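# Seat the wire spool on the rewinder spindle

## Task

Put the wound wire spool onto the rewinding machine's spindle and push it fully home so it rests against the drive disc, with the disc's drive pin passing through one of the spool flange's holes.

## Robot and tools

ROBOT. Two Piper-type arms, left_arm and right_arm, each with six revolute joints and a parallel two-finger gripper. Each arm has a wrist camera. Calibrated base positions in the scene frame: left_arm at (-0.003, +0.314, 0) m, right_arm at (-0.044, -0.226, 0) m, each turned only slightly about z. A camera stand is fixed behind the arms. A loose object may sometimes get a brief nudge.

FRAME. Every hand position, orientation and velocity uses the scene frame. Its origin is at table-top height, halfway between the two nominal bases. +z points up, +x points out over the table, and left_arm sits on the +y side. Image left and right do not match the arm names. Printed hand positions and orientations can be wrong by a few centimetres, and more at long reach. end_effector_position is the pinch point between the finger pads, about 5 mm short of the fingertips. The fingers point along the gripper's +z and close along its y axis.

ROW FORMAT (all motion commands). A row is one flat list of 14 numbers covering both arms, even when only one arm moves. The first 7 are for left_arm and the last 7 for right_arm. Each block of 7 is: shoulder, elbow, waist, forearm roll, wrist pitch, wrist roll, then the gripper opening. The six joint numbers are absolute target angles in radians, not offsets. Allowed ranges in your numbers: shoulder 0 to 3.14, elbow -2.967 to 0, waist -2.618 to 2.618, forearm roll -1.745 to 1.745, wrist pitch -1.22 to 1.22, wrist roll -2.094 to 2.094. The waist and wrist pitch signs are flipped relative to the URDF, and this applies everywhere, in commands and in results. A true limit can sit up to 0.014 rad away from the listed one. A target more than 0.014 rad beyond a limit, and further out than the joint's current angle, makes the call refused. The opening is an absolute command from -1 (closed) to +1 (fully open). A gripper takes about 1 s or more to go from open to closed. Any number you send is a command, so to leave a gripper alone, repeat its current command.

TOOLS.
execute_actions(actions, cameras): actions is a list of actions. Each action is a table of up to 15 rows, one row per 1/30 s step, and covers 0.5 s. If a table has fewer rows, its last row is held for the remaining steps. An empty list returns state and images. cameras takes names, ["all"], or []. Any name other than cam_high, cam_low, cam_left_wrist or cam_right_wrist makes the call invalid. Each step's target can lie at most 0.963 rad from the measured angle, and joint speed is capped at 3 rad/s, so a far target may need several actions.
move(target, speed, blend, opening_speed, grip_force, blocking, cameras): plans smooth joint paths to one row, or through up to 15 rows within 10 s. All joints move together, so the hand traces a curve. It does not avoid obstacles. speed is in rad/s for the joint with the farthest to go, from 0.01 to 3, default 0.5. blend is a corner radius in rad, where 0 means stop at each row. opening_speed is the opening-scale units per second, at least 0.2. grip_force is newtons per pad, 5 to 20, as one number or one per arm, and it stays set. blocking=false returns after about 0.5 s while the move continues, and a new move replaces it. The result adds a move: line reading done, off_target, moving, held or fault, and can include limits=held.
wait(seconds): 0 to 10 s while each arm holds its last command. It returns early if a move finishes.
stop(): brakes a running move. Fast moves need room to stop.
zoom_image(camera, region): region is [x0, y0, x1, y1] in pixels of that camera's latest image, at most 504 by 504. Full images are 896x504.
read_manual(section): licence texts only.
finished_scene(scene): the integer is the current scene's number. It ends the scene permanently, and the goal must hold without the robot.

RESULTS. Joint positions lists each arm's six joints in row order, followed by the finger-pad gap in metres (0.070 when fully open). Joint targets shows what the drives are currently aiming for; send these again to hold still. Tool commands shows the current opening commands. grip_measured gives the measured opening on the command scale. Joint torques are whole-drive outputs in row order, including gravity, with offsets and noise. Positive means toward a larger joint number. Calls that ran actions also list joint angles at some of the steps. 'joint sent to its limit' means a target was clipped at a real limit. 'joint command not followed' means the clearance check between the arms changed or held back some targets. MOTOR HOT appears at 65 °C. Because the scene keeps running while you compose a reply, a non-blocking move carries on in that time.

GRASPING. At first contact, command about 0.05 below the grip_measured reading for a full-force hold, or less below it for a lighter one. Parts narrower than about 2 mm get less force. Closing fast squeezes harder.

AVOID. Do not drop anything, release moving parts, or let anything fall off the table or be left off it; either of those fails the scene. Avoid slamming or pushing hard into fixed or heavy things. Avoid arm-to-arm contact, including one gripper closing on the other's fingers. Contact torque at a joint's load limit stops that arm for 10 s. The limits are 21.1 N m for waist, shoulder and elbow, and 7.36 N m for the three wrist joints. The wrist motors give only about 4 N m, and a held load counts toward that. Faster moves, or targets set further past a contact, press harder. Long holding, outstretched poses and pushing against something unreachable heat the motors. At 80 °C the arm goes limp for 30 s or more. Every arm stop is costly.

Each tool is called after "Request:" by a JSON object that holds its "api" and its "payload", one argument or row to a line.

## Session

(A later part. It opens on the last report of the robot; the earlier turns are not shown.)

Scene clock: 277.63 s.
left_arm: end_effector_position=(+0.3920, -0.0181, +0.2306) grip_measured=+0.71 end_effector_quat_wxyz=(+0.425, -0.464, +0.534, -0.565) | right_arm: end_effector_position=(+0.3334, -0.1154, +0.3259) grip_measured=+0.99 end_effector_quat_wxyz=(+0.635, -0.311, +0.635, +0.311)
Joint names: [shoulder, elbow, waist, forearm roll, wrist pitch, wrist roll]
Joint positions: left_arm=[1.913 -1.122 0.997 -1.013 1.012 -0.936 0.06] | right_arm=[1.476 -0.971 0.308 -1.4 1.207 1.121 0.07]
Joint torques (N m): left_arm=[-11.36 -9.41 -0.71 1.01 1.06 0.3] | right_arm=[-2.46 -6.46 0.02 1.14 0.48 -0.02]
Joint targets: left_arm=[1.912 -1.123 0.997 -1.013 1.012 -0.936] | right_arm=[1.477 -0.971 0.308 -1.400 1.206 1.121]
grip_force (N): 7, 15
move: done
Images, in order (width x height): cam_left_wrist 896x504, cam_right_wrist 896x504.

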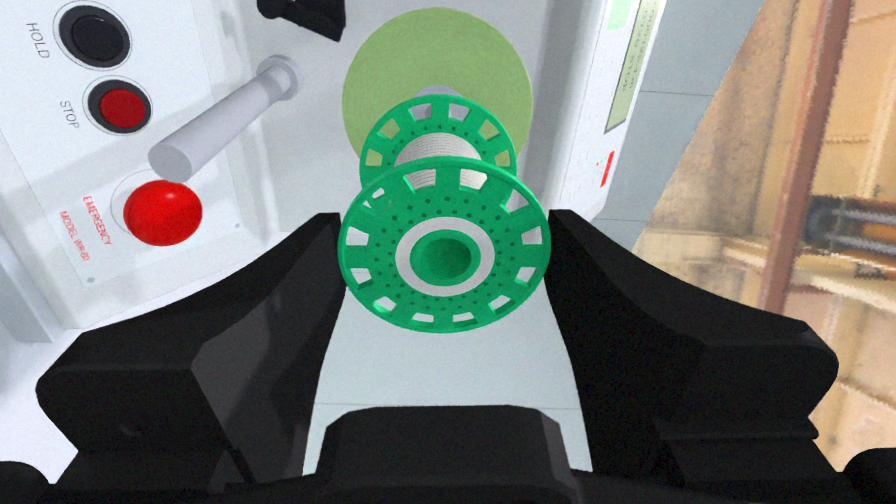

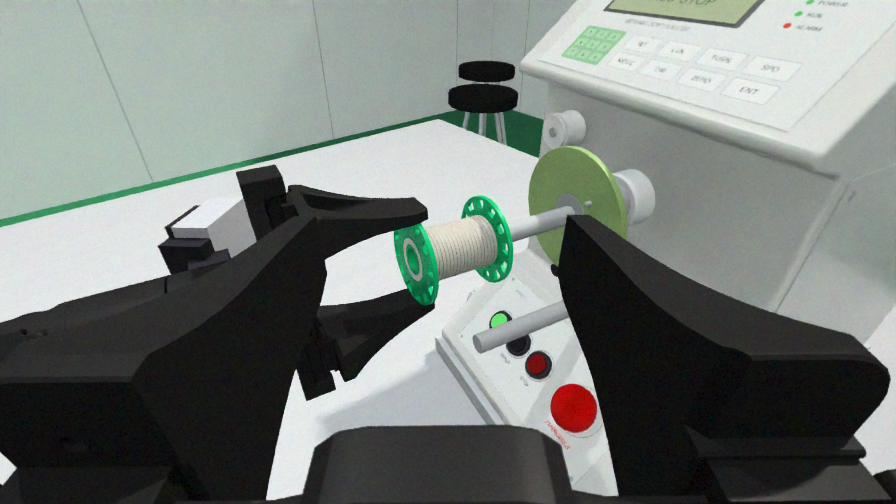

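Request:
{"api": "move", "payload": {
  "target": [1.9226,-1.1185,0.9983,-0.9964,1.0315,-0.9557,0.5,1.4769,-0.9713,0.308,-1.4003,1.206,1.1207,1],
  "speed": 0.03,
  "cameras": ["cam_left_wrist","cam_right_wrist"]
}}

Request:
{"api": "zoom_image", "payload": {
  "camera": "cam_right_wrist",
  "region": [370, 170, 530, 330]
}}

Request:
{"api": "zoom_image", "payload": {
  "camera": "cam_left_wrist",
  "region": [330, 60, 560, 350]
}}

Scene clock: 287.90 s.
left_arm: end_effector_position=(+0.3923, -0.0179, +0.2310) grip_measured=+0.70 end_effector_quat_wxyz=(+0.429, -0.461, +0.528, -0.570) | right_arm: end_effector_position=(+0.3334, -0.1154, +0.3259) grip_measured=+0.99 end_effector_quat_wxyz=(+0.635, -0.311, +0.635, +0.311)
Joint names: [shoulder, elbow, waist, forearm roll, wrist pitch, wrist roll]
Joint positions: left_arm=[1.921 -1.119 0.997 -0.996 1.033 -0.956 0.06] | right_arm=[1.476 -0.971 0.308 -1.4 1.207 1.121 0.07]
Joint torques (N m): left_arm=[-8.26 -5.47 1.11 0.72 0.7 0.07] | right_arm=[-2.44 -6.42 0.02 1.13 0.49 -0.02]
Joint targets: left_arm=[1.923 -1.118 0.998 -0.996 1.031 -0.956] | right_arm=[1.477 -0.971 0.308 -1.400 1.206 1.121]
grip_force (N): 7, 15
move: done
Images, in order (width x height): cam_left_wrist 896x504, cam_right_wrist 896x504.

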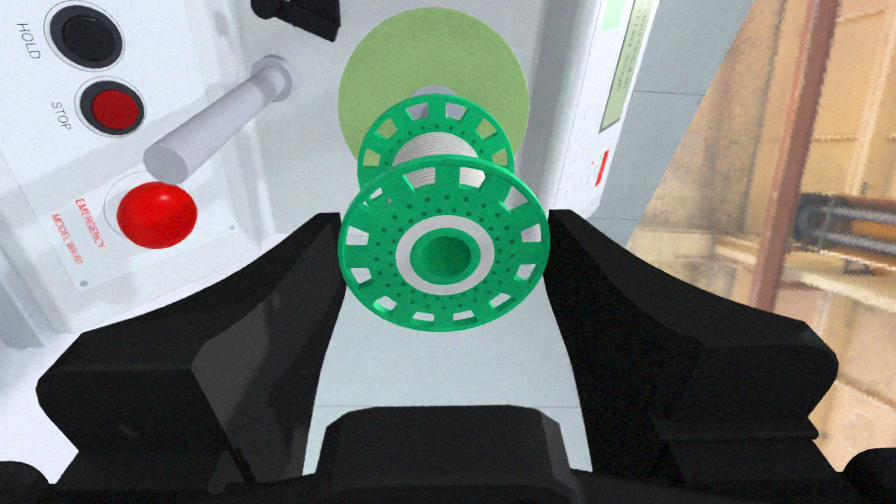

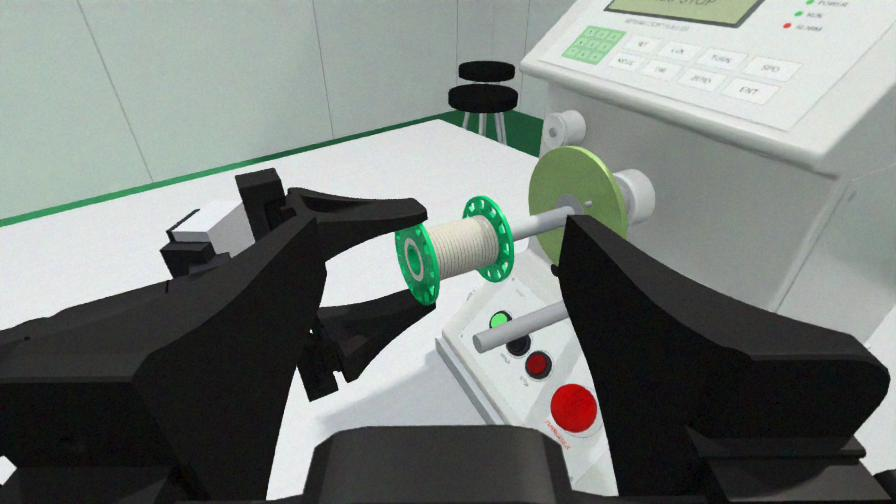

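Scaled by 3.150 from the camera's 896x504 image, which has a finer 1280x720 frame.

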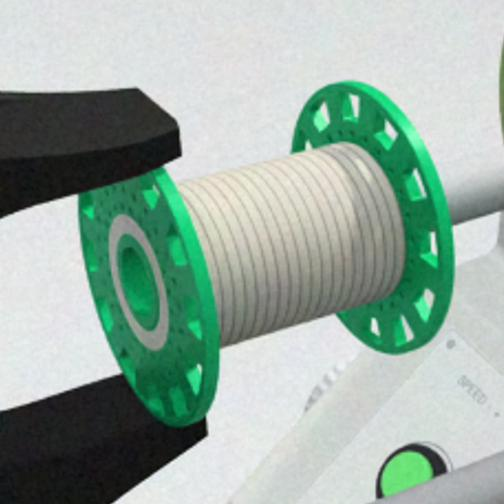

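Scaled by 1.738 from the camera's 896x504 image, which has a finer 1280x720 frame.

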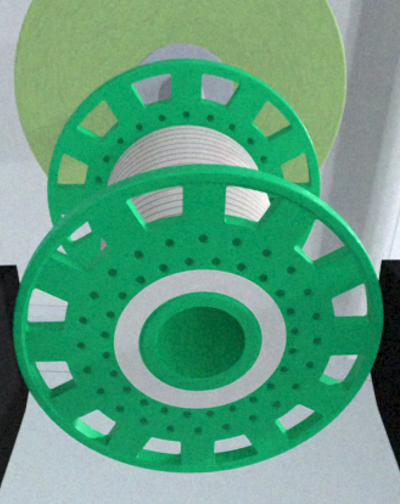

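Request:
{"api": "move", "payload": {
  "target": [1.9283,-1.1270,1.0035,-1.0088,1.0378,-0.9472,0.5,1.4769,-0.9713,0.308,-1.4003,1.206,1.1207,1],
  "speed": 0.03,
  "cameras": ["cam_left_wrist","cam_right_wrist"]
}}

Request:
{"api": "zoom_image", "payload": {
  "camera": "cam_right_wrist",
  "region": [370, 170, 530, 330]
}}

Request:
{"api": "zoom_image", "payload": {
  "camera": "cam_left_wrist",
  "region": [330, 60, 560, 350]
}}

Scene clock: 305.17 s.
left_arm: end_effector_position=(+0.3922, -0.0189, +0.2287) grip_measured=+0.71 end_effector_quat_wxyz=(+0.431, -0.463, +0.528, -0.566) | right_arm: end_effector_position=(+0.3334, -0.1154, +0.3259) grip_measured=+0.99 end_effector_quat_wxyz=(+0.635, -0.311, +0.635, +0.311)
Joint names: [shoulder, elbow, waist, forearm roll, wrist pitch, wrist roll]
Joint positions: left_arm=[1.929 -1.126 1.002 -1.009 1.037 -0.947 0.06] | right_arm=[1.476 -0.971 0.308 -1.4 1.207 1.121 0.07]
Joint torques (N m): left_arm=[-6.59 -6.16 2.08 0.52 0.26 0.27] | right_arm=[-2.49 -6.45 0 1.13 0.49 -0.02]
Joint targets: left_arm=[1.928 -1.127 1.003 -1.009 1.038 -0.947] | right_arm=[1.477 -0.971 0.308 -1.400 1.206 1.121]
grip_force (N): 7, 15
move: done
Images, in order (width x height): cam_left_wrist 896x504, cam_right_wrist 896x504.

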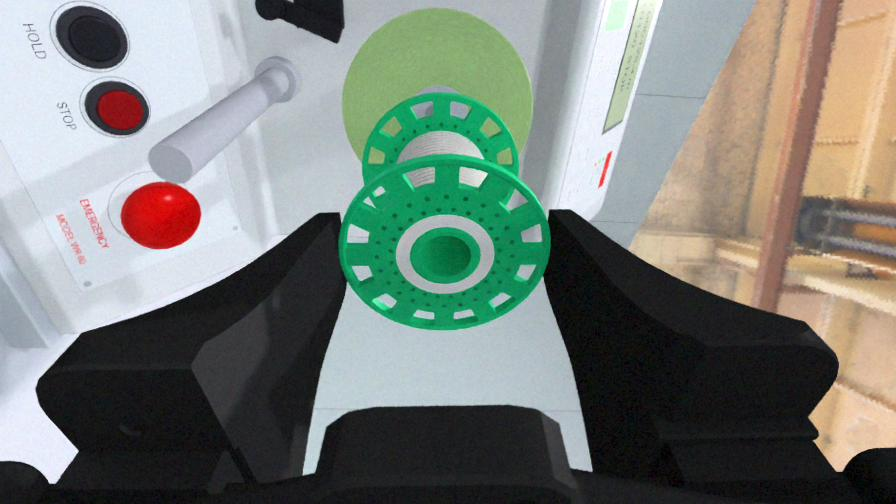

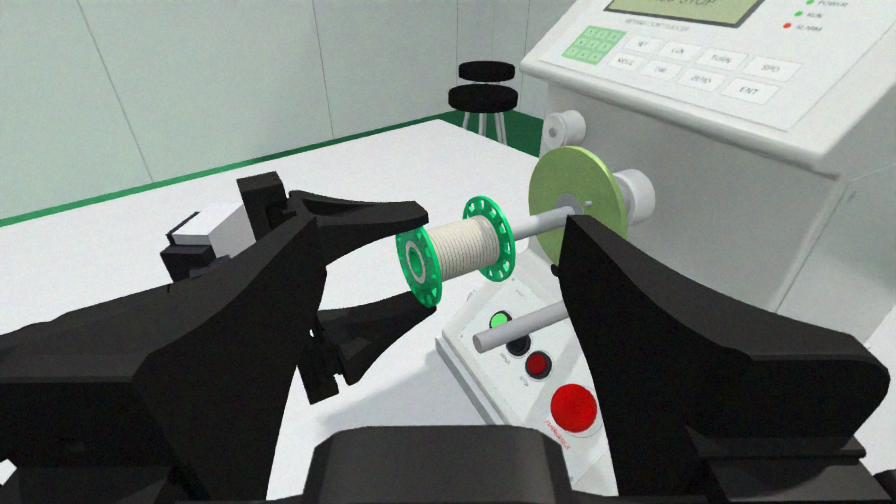

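Scaled by 3.150 from the camera's 896x504 image, which has a finer 1280x720 frame.

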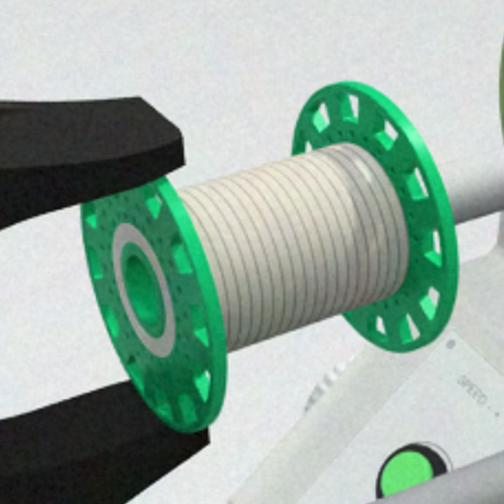

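Scaled by 1.738 from the camera's 896x504 image, which has a finer 1280x720 frame.

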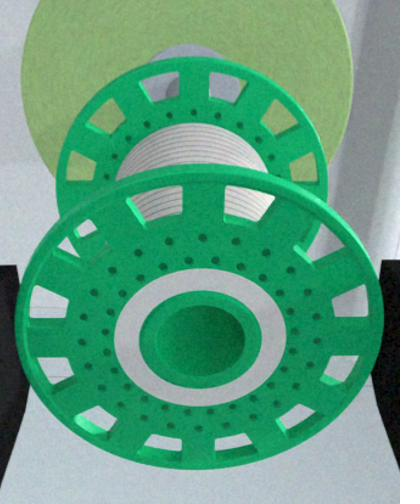

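Request:
{"api": "move", "payload": {
  "target": [1.9498,-1.1679,0.9779,-0.9958,1.0110,-0.9404,0.5,1.4769,-0.9713,0.308,-1.4003,1.206,1.1207,1],
  "speed": 0.03,
  "cameras": ["cam_left_wrist","cam_right_wrist"]
}}

Request:
{"api": "zoom_image", "payload": {
  "camera": "cam_right_wrist",
  "region": [380, 160, 540, 320]
}}

Request:
{"api": "zoom_image", "payload": {
  "camera": "cam_left_wrist",
  "region": [330, 60, 560, 350]
}}

Scene clock: 314.40 s.
left_arm: end_effector_position=(+0.4037, -0.0215, +0.2302) grip_measured=+0.70 end_effector_quat_wxyz=(+0.430, -0.463, +0.528, -0.567) | right_arm: end_effector_position=(+0.3334, -0.1154, +0.3259) grip_measured=+0.99 end_effector_quat_wxyz=(+0.635, -0.311, +0.635, +0.311)
Joint names: [shoulder, elbow, waist, forearm roll, wrist pitch, wrist roll]
Joint positions: left_arm=[1.95 -1.168 0.978 -0.997 1.011 -0.941 0.06] | right_arm=[1.476 -0.971 0.308 -1.4 1.207 1.121 0.07]
Joint torques (N m): left_arm=[-9.23 -10.06 -0.18 1.41 0.7 0.33] | right_arm=[-2.41 -6.45 0 1.12 0.5 -0.02]
Joint targets: left_arm=[1.950 -1.168 0.978 -0.996 1.011 -0.940] | right_arm=[1.477 -0.971 0.308 -1.400 1.206 1.121]
grip_force (N): 7, 15
move: done
Images, in order (width x height): cam_left_wrist 896x504, cam_right_wrist 896x504.

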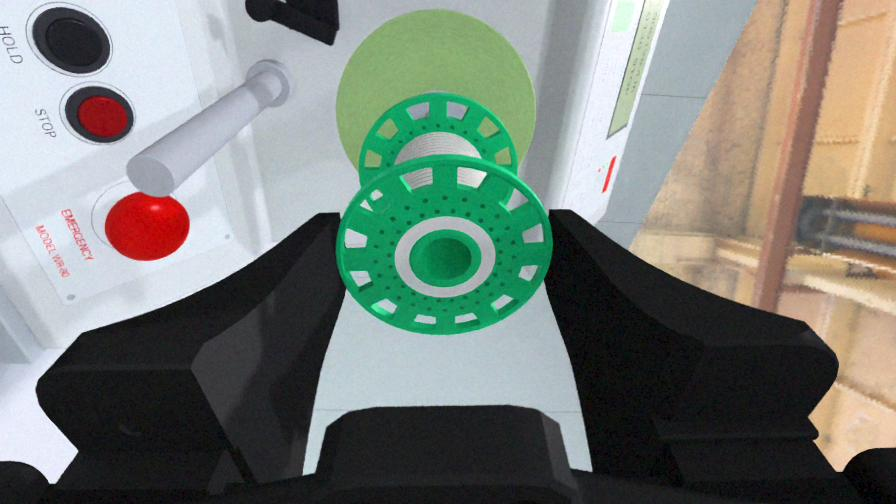

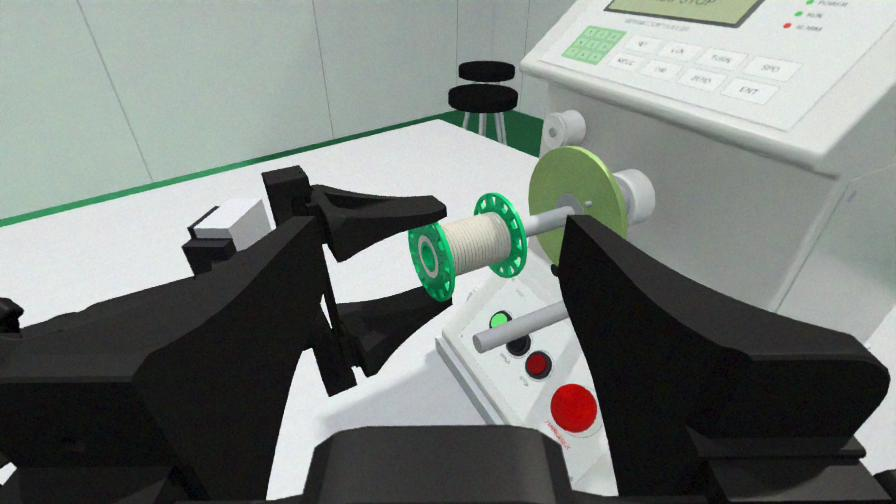

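Scaled by 3.150 from the camera's 896x504 image, which has a finer 1280x720 frame.

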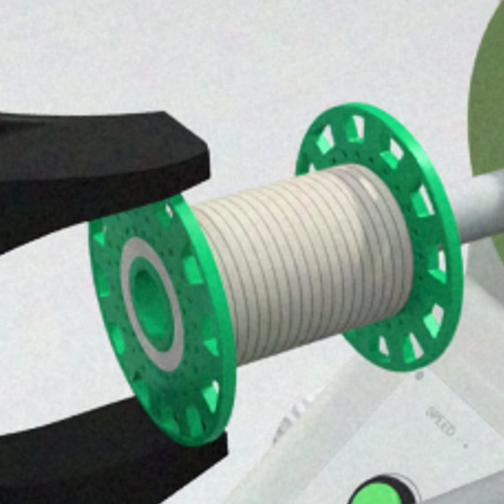

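Scaled by 1.738 from the camera's 896x504 image, which has a finer 1280x720 frame.

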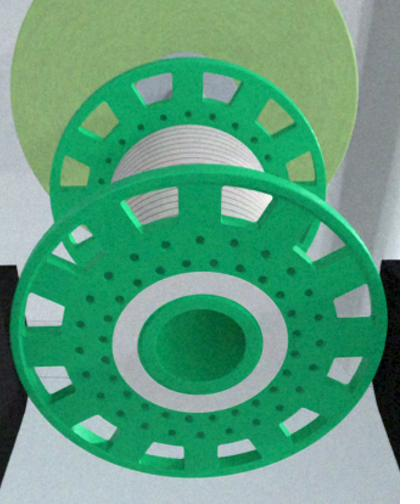

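Request:
{"api": "move", "payload": {
  "target": [1.9831,-1.2243,0.9462,-0.9795,0.9777,-0.9336,0.5,1.4769,-0.9713,0.308,-1.4003,1.206,1.1207,1],
  "speed": 0.04,
  "cameras": ["cam_left_wrist","cam_right_wrist"]
}}

Request:
{"api": "zoom_image", "payload": {
  "camera": "cam_right_wrist",
  "region": [400, 150, 560, 310]
}}

Request:
{"api": "zoom_image", "payload": {
  "camera": "cam_left_wrist",
  "region": [330, 60, 560, 350]
}}

Scene clock: 319.87 s.
left_arm: end_effector_position=(+0.4192, -0.0251, +0.2307) grip_measured=+0.66 end_effector_quat_wxyz=(+0.430, -0.463, +0.528, -0.568) | right_arm: end_effector_position=(+0.3334, -0.1154, +0.3259) grip_measured=+0.99 end_effector_quat_wxyz=(+0.635, -0.311, +0.635, +0.311)
Joint names: [shoulder, elbow, waist, forearm roll, wrist pitch, wrist roll]
Joint positions: left_arm=[1.983 -1.225 0.947 -0.98 0.978 -0.934 0.058] | right_arm=[1.476 -0.971 0.308 -1.4 1.207 1.121 0.07]
Joint torques (N m): left_arm=[-10.53 -9.62 -2.61 0.8 1.18 0.34] | right_arm=[-2.47 -6.46 0.01 1.12 0.5 -0.01]
Joint targets: left_arm=[1.983 -1.224 0.946 -0.980 0.978 -0.934] | right_arm=[1.477 -0.971 0.308 -1.400 1.206 1.121]
grip_force (N): 7, 15
move: done
Images, in order (width x height): cam_left_wrist 896x504, cam_right_wrist 896x504.

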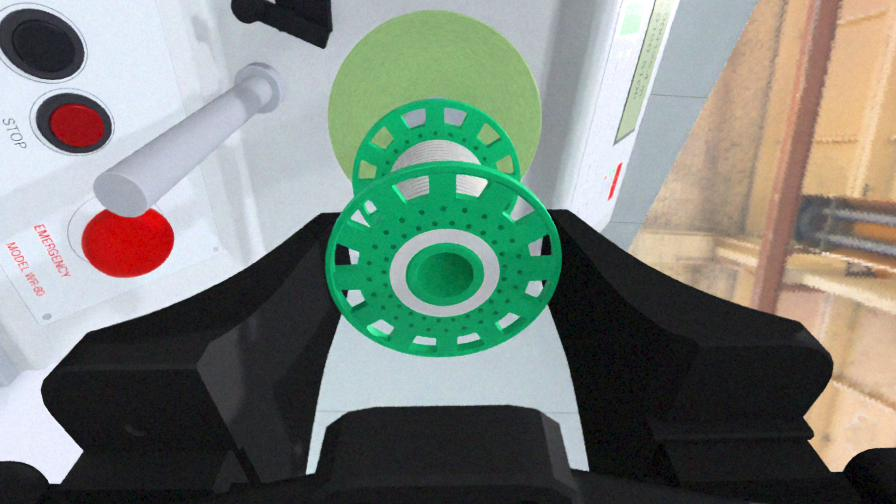

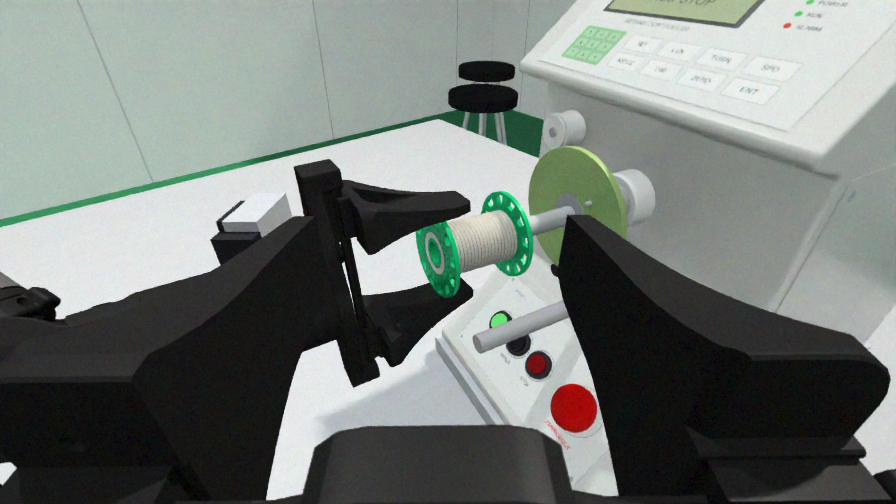

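Scaled by 3.150 from the camera's 896x504 image, which has a finer 1280x720 frame.

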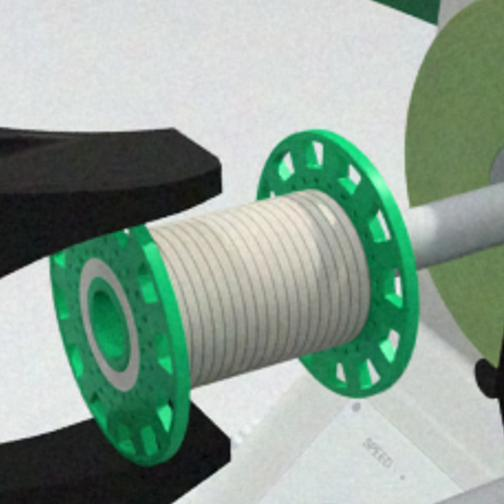

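Scaled by 1.738 from the camera's 896x504 image, which has a finer 1280x720 frame.

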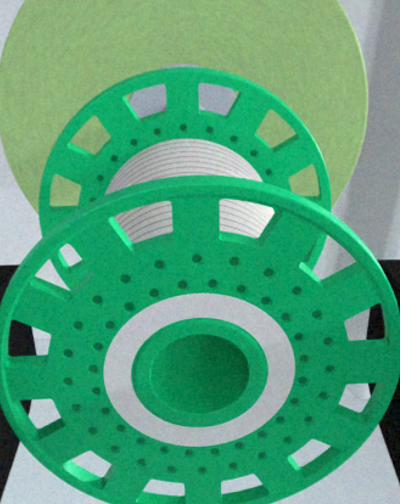

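Request:
{"api": "zoom_image", "payload": {
  "camera": "cam_left_wrist",
  "region": [390, 220, 500, 330]
}}

Request:
{"api": "zoom_image", "payload": {
  "camera": "cam_right_wrist",
  "region": [480, 170, 600, 290]
}}

Scaled by 4.582 from the camera's 896x504 image, which has a finer 1280x720 frame.

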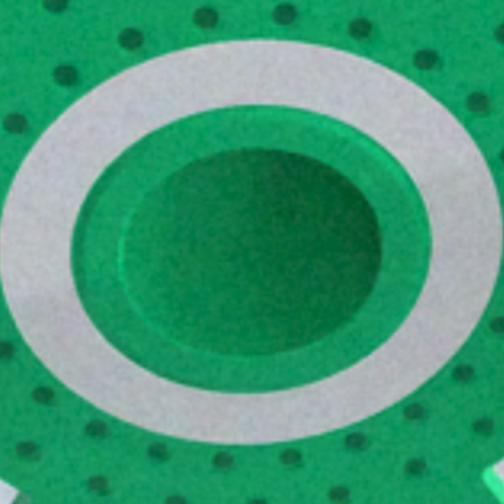

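Scaled by 4.200 from the camera's 896x504 image, which has a finer 1280x720 frame.

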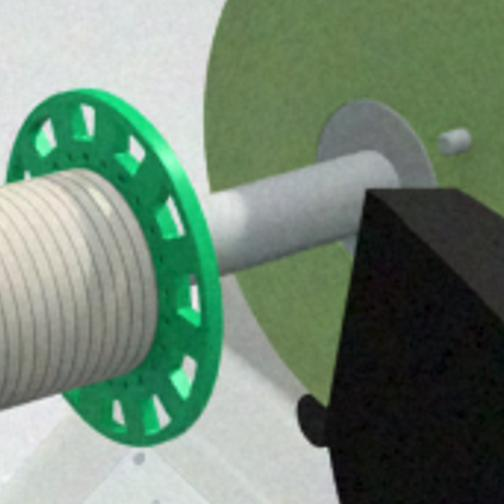

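Request:
{"api": "execute_actions", "payload": {
  "actions": [],
  "cameras": ["cam_left_wrist","cam_right_wrist"]
}}

Scene clock: 356.57 s.
left_arm: end_effector_position=(+0.4192, -0.0251, +0.2307) grip_measured=+0.66 end_effector_quat_wxyz=(+0.430, -0.463, +0.528, -0.568) | right_arm: end_effector_position=(+0.3334, -0.1154, +0.3259) grip_measured=+0.99 end_effector_quat_wxyz=(+0.635, -0.311, +0.635, +0.311)
Joint names: [shoulder, elbow, waist, forearm roll, wrist pitch, wrist roll]
Joint positions: left_arm=[1.983 -1.225 0.947 -0.98 0.978 -0.934 0.058] | right_arm=[1.476 -0.971 0.308 -1.4 1.207 1.121 0.07]
Joint torques (N m): left_arm=[-12.01 -5.94 -2.84 0.43 1.23 0.02] | right_arm=[-2.42 -6.43 0.02 1.11 0.52 -0.02]
Motor temperatures (°C): left_arm=[36 31 33 35 37 29] | right_arm=[37 33 29 36 36 28]
Joint targets: left_arm=[1.983 -1.224 0.946 -0.979 0.978 -0.934] | right_arm=[1.477 -0.971 0.308 -1.400 1.206 1.121]
Tool commands: left_gripper/opening=+0.5 right_gripper/opening=+1.0
grip_force (N): 7, 15
Images, in order (width x height): cam_left_wrist 896x504, cam_right_wrist 896x504.

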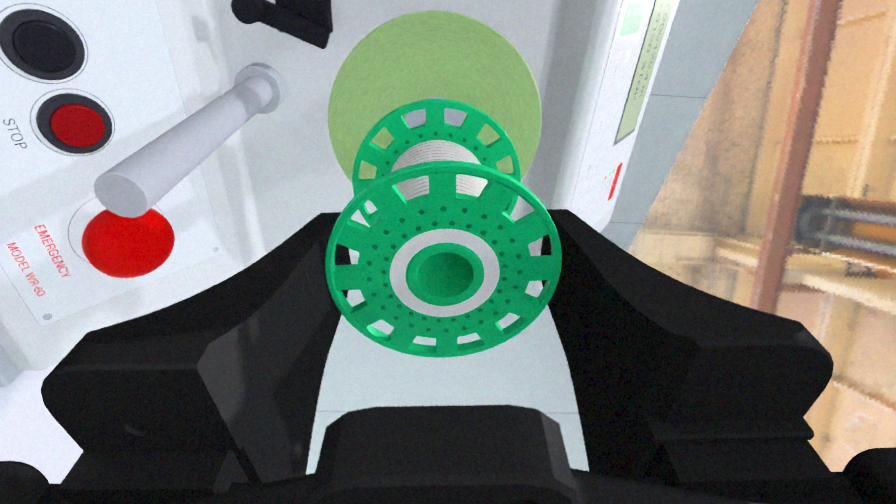

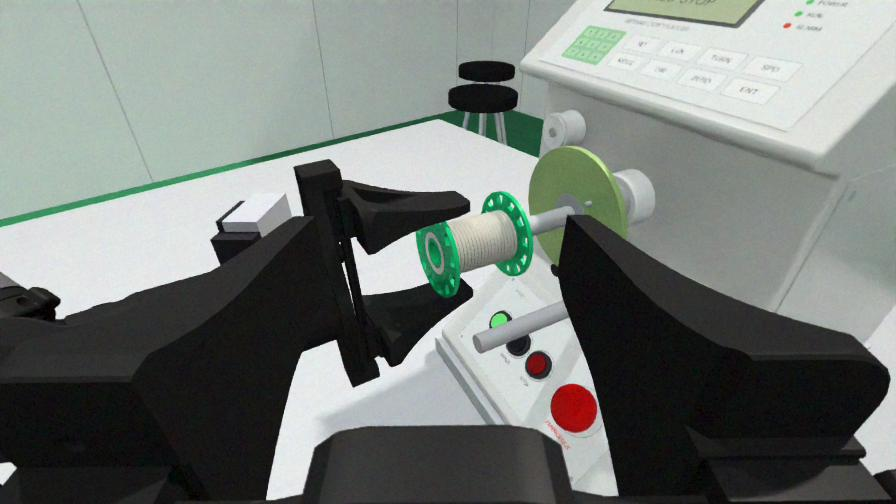

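Request:
{"api": "move", "payload": {
  "target": [1.9831,-1.2243,0.9462,-0.9795,0.9777,-0.9336,0.95,1.4769,-0.9713,0.308,-1.4003,1.206,1.1207,1],
  "opening_speed": 0.5,
  "cameras": ["cam_left_wrist","cam_right_wrist"]
}}

Scene clock: 372.07 s.
left_arm: end_effector_position=(+0.4195, -0.0241, +0.2313) grip_measured=+0.95 end_effector_quat_wxyz=(+0.431, -0.463, +0.527, -0.567) | right_arm: end_effector_position=(+0.3334, -0.1154, +0.3259) grip_measured=+0.99 end_effector_quat_wxyz=(+0.635, -0.311, +0.635, +0.311)
Joint names: [shoulder, elbow, waist, forearm roll, wrist pitch, wrist roll]
Joint positions: left_arm=[1.981 -1.224 0.945 -0.98 0.978 -0.934 0.068] | right_arm=[1.476 -0.971 0.308 -1.4 1.207 1.121 0.07]
Joint torques (N m): left_arm=[-8.13 -7.4 1.14 0.5 0.46 0.04] | right_arm=[-2.44 -6.45 0 1.11 0.52 -0.02]
Joint targets: left_arm=[1.983 -1.224 0.946 -0.980 0.978 -0.934] | right_arm=[1.477 -0.971 0.308 -1.400 1.206 1.121]
grip_force (N): 7, 15
move: done
Images, in order (width x height): cam_left_wrist 896x504, cam_right_wrist 896x504.

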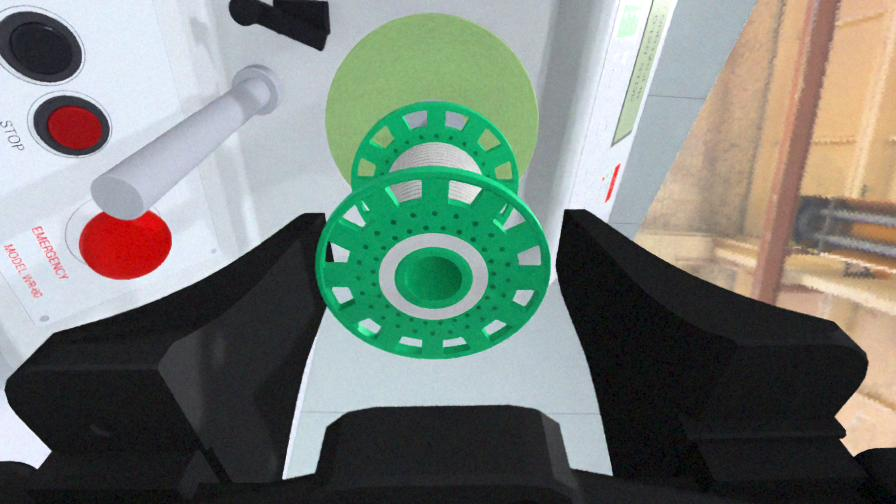

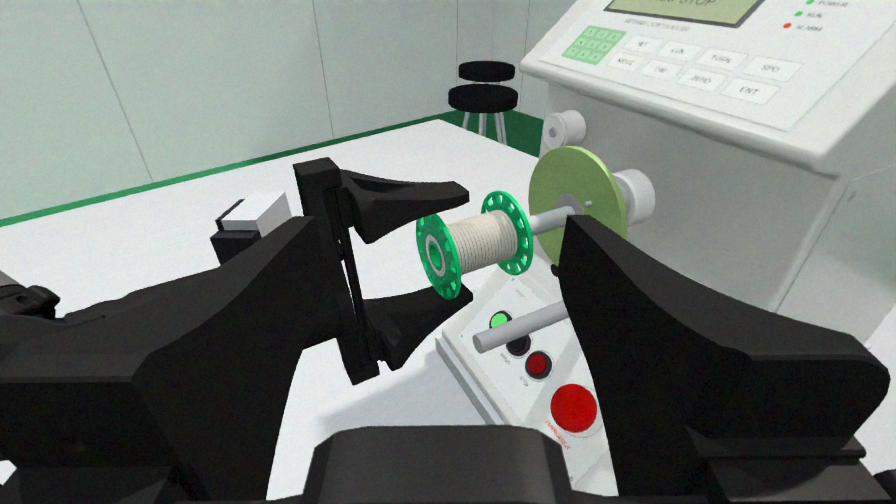

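Request:
{"api": "move", "payload": {
  "target": [1.9581,-1.1819,0.9577,-0.9804,0.9948,-0.9450,0.95,1.4769,-0.9713,0.308,-1.4003,1.206,1.1207,1],
  "speed": 0.05,
  "cameras": ["cam_left_wrist","cam_right_wrist"]
}}

Request:
{"api": "zoom_image", "payload": {
  "camera": "cam_right_wrist",
  "region": [390, 160, 620, 320]
}}

Request:
{"api": "zoom_image", "payload": {
  "camera": "cam_left_wrist",
  "region": [310, 60, 570, 370]
}}

Scene clock: 379.43 s.
left_arm: end_effector_position=(+0.4112, -0.0199, +0.2305) grip_measured=+0.95 end_effector_quat_wxyz=(+0.431, -0.462, +0.528, -0.567) | right_arm: end_effector_position=(+0.3334, -0.1154, +0.3259) grip_measured=+0.99 end_effector_quat_wxyz=(+0.635, -0.311, +0.635, +0.311)
Joint names: [shoulder, elbow, waist, forearm roll, wrist pitch, wrist roll]
Joint positions: left_arm=[1.958 -1.182 0.957 -0.98 0.995 -0.945 0.068] | right_arm=[1.476 -0.971 0.308 -1.4 1.207 1.121 0.07]
Joint torques (N m): left_arm=[-9.32 -5.21 1.06 0.5 0.56 0.01] | right_arm=[-2.45 -6.42 0 1.11 0.53 -0.01]
Joint targets: left_arm=[1.958 -1.182 0.958 -0.980 0.995 -0.945] | right_arm=[1.477 -0.971 0.308 -1.400 1.206 1.121]
grip_force (N): 7, 15
move: done
Images, in order (width x height): cam_left_wrist 896x504, cam_right_wrist 896x504.

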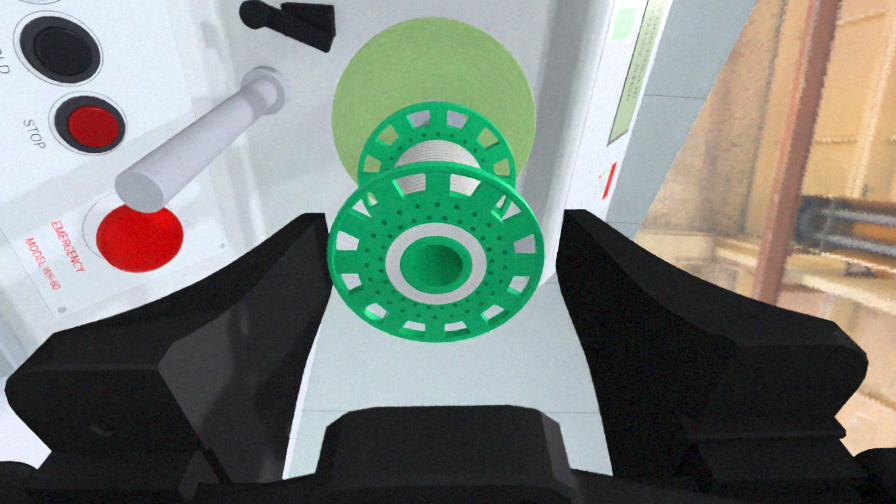

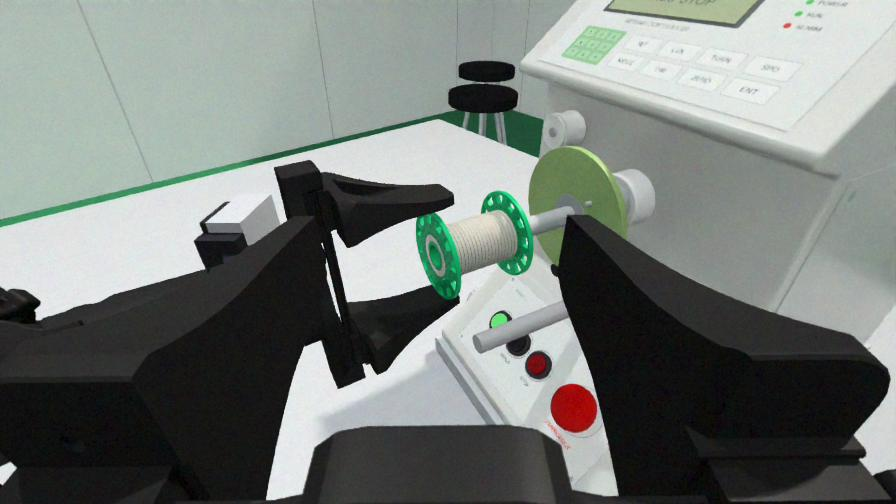

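Scaled by 2.191 from the camera's 896x504 image, which has a finer 1280x720 frame.

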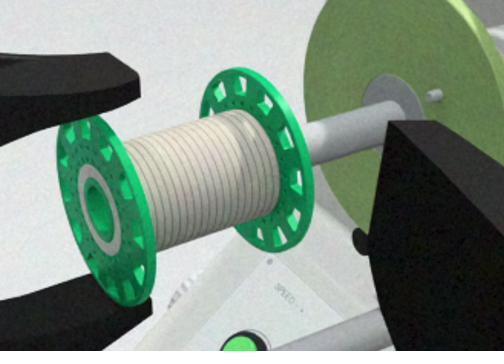

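Scaled by 1.626 from the camera's 896x504 image, which has a finer 1280x720 frame.

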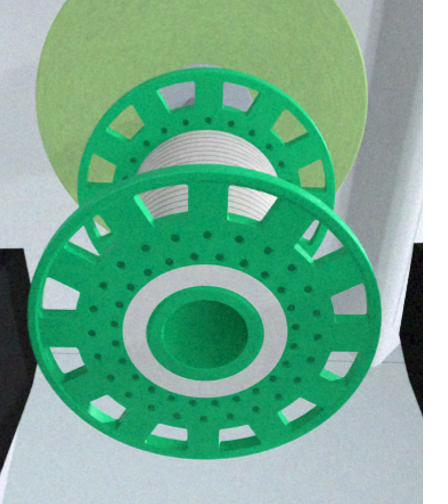

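Request:
{"api": "move", "payload": {
  "target": [
    [1.9581,-1.1819,0.9577,-0.9804,0.9948,-0.9450,0.5,1.4769,-0.9713,0.308,-1.4003,1.206,1.1207,1],
    [1.9708,-1.2035,0.9461,-0.9746,0.9824,-0.9423,0.5,1.4769,-0.9713,0.308,-1.4003,1.206,1.1207,1]
  ],
  "opening_speed": 0.4,
  "grip_force": [15,15],
  "speed": 0.03,
  "cameras": ["cam_left_wrist","cam_right_wrist"]
}}

Request:
{"api": "zoom_image", "payload": {
  "camera": "cam_right_wrist",
  "region": [390, 160, 620, 320]
}}

Request:
{"api": "zoom_image", "payload": {
  "camera": "cam_left_wrist",
  "region": [310, 60, 570, 370]
}}

Scene clock: 388.97 s.
left_arm: end_effector_position=(+0.4167, -0.0216, +0.2299) grip_measured=+0.70 end_effector_quat_wxyz=(+0.430, -0.463, +0.529, -0.567) | right_arm: end_effector_position=(+0.3334, -0.1154, +0.3259) grip_measured=+0.99 end_effector_quat_wxyz=(+0.635, -0.311, +0.635, +0.311)
Joint names: [shoulder, elbow, waist, forearm roll, wrist pitch, wrist roll]
Joint positions: left_arm=[1.971 -1.203 0.947 -0.975 0.982 -0.943 0.06] | right_arm=[1.476 -0.971 0.308 -1.4 1.207 1.121 0.07]
Joint torques (N m): left_arm=[-10.66 -10.97 -2.14 1.18 1.1 0.32] | right_arm=[-2.46 -6.45 0.02 1.1 0.53 -0.02]
Joint targets: left_arm=[1.971 -1.204 0.946 -0.975 0.982 -0.942] | right_arm=[1.477 -0.971 0.308 -1.400 1.206 1.121]
grip_force (N): 15, 15
move: done
Images, in order (width x height): cam_left_wrist 896x504, cam_right_wrist 896x504.

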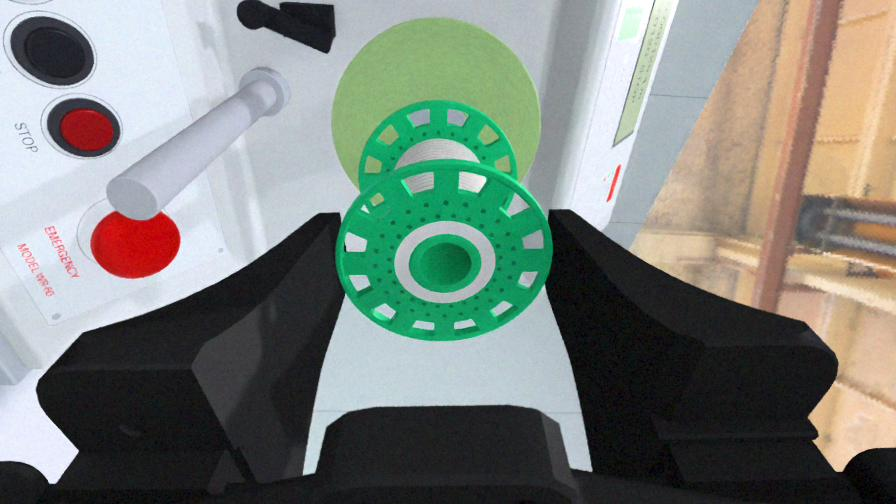

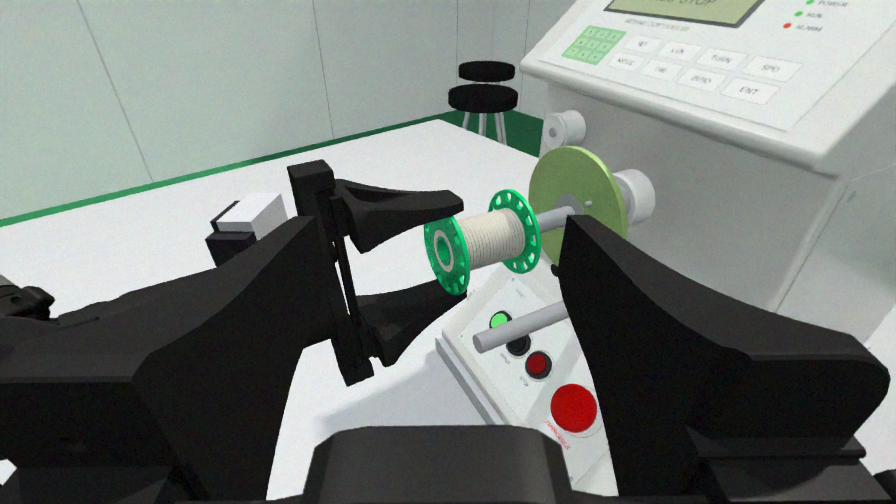

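Scaled by 2.191 from the camera's 896x504 image, which has a finer 1280x720 frame.

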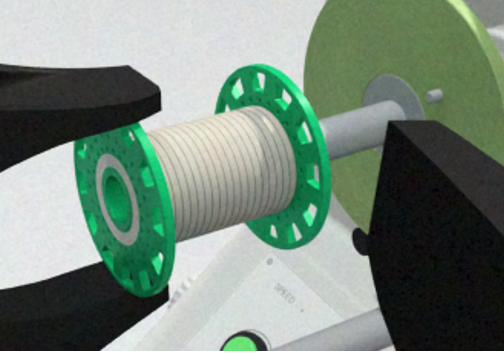

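Scaled by 1.626 from the camera's 896x504 image, which has a finer 1280x720 frame.

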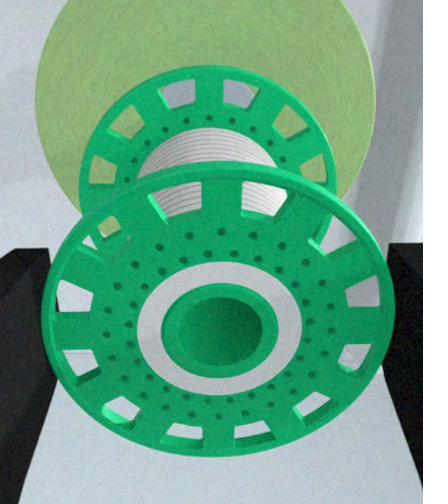

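Request:
{"api": "move", "payload": {
  "target": [1.9857,-1.2219,0.9338,-0.9653,0.9724,-0.9451,0.5,1.4769,-0.9713,0.308,-1.4003,1.206,1.1207,1],
  "speed": 0.02,
  "cameras": ["cam_left_wrist","cam_right_wrist"]
}}

Request:
{"api": "zoom_image", "payload": {
  "camera": "cam_right_wrist",
  "region": [390, 160, 620, 320]
}}

Request:
{"api": "zoom_image", "payload": {
  "camera": "cam_left_wrist",
  "region": [310, 60, 570, 370]
}}

Scene clock: 403.17 s.
left_arm: end_effector_position=(+0.4226, -0.0225, +0.2302) grip_measured=+0.70 end_effector_quat_wxyz=(+0.431, -0.462, +0.527, -0.568) | right_arm: end_effector_position=(+0.3334, -0.1154, +0.3259) grip_measured=+0.99 end_effector_quat_wxyz=(+0.635, -0.311, +0.635, +0.311)
Joint names: [shoulder, elbow, waist, forearm roll, wrist pitch, wrist roll]
Joint positions: left_arm=[1.984 -1.222 0.935 -0.965 0.973 -0.945 0.06] | right_arm=[1.476 -0.971 0.308 -1.4 1.207 1.121 0.07]
Joint torques (N m): left_arm=[-13.04 -12.05 -4.46 0.92 1.87 -0.04] | right_arm=[-2.47 -6.42 0.01 1.09 0.55 -0.02]
Joint targets: left_arm=[1.986 -1.222 0.934 -0.965 0.972 -0.945] | right_arm=[1.477 -0.971 0.308 -1.400 1.206 1.121]
grip_force (N): 15, 15
move: done
Images, in order (width x height): cam_left_wrist 896x504, cam_right_wrist 896x504.

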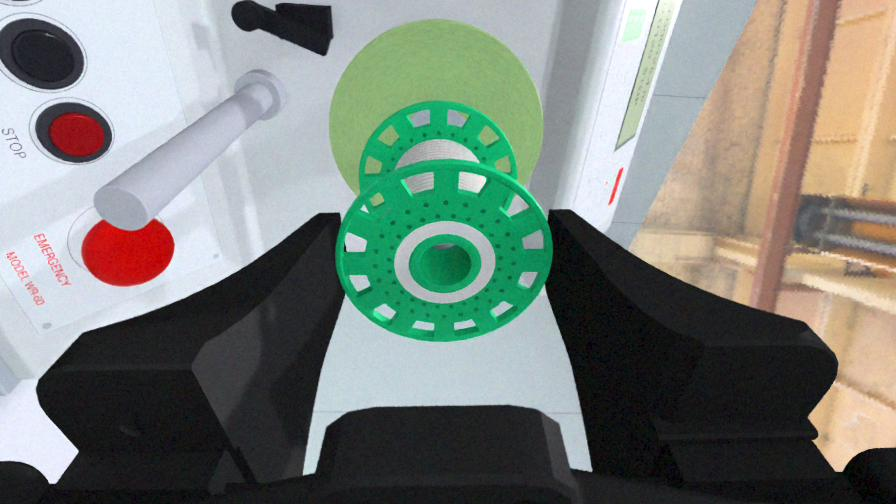

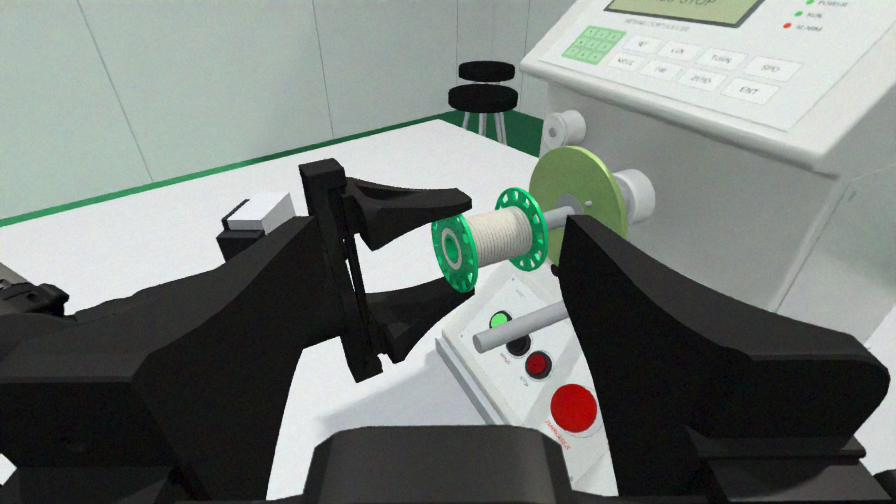

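Scaled by 2.191 from the camera's 896x504 image, which has a finer 1280x720 frame.

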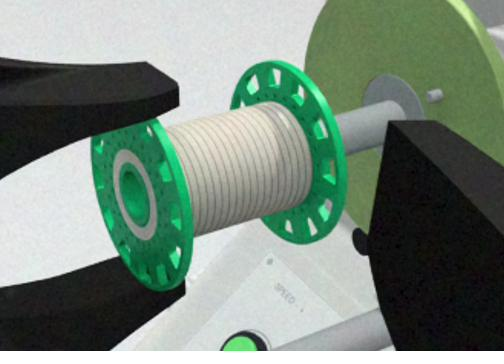

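Scaled by 1.626 from the camera's 896x504 image, which has a finer 1280x720 frame.

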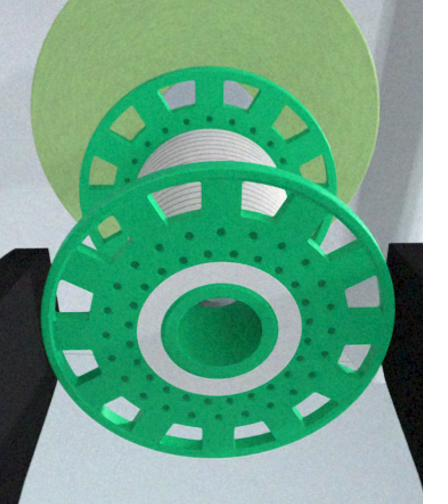

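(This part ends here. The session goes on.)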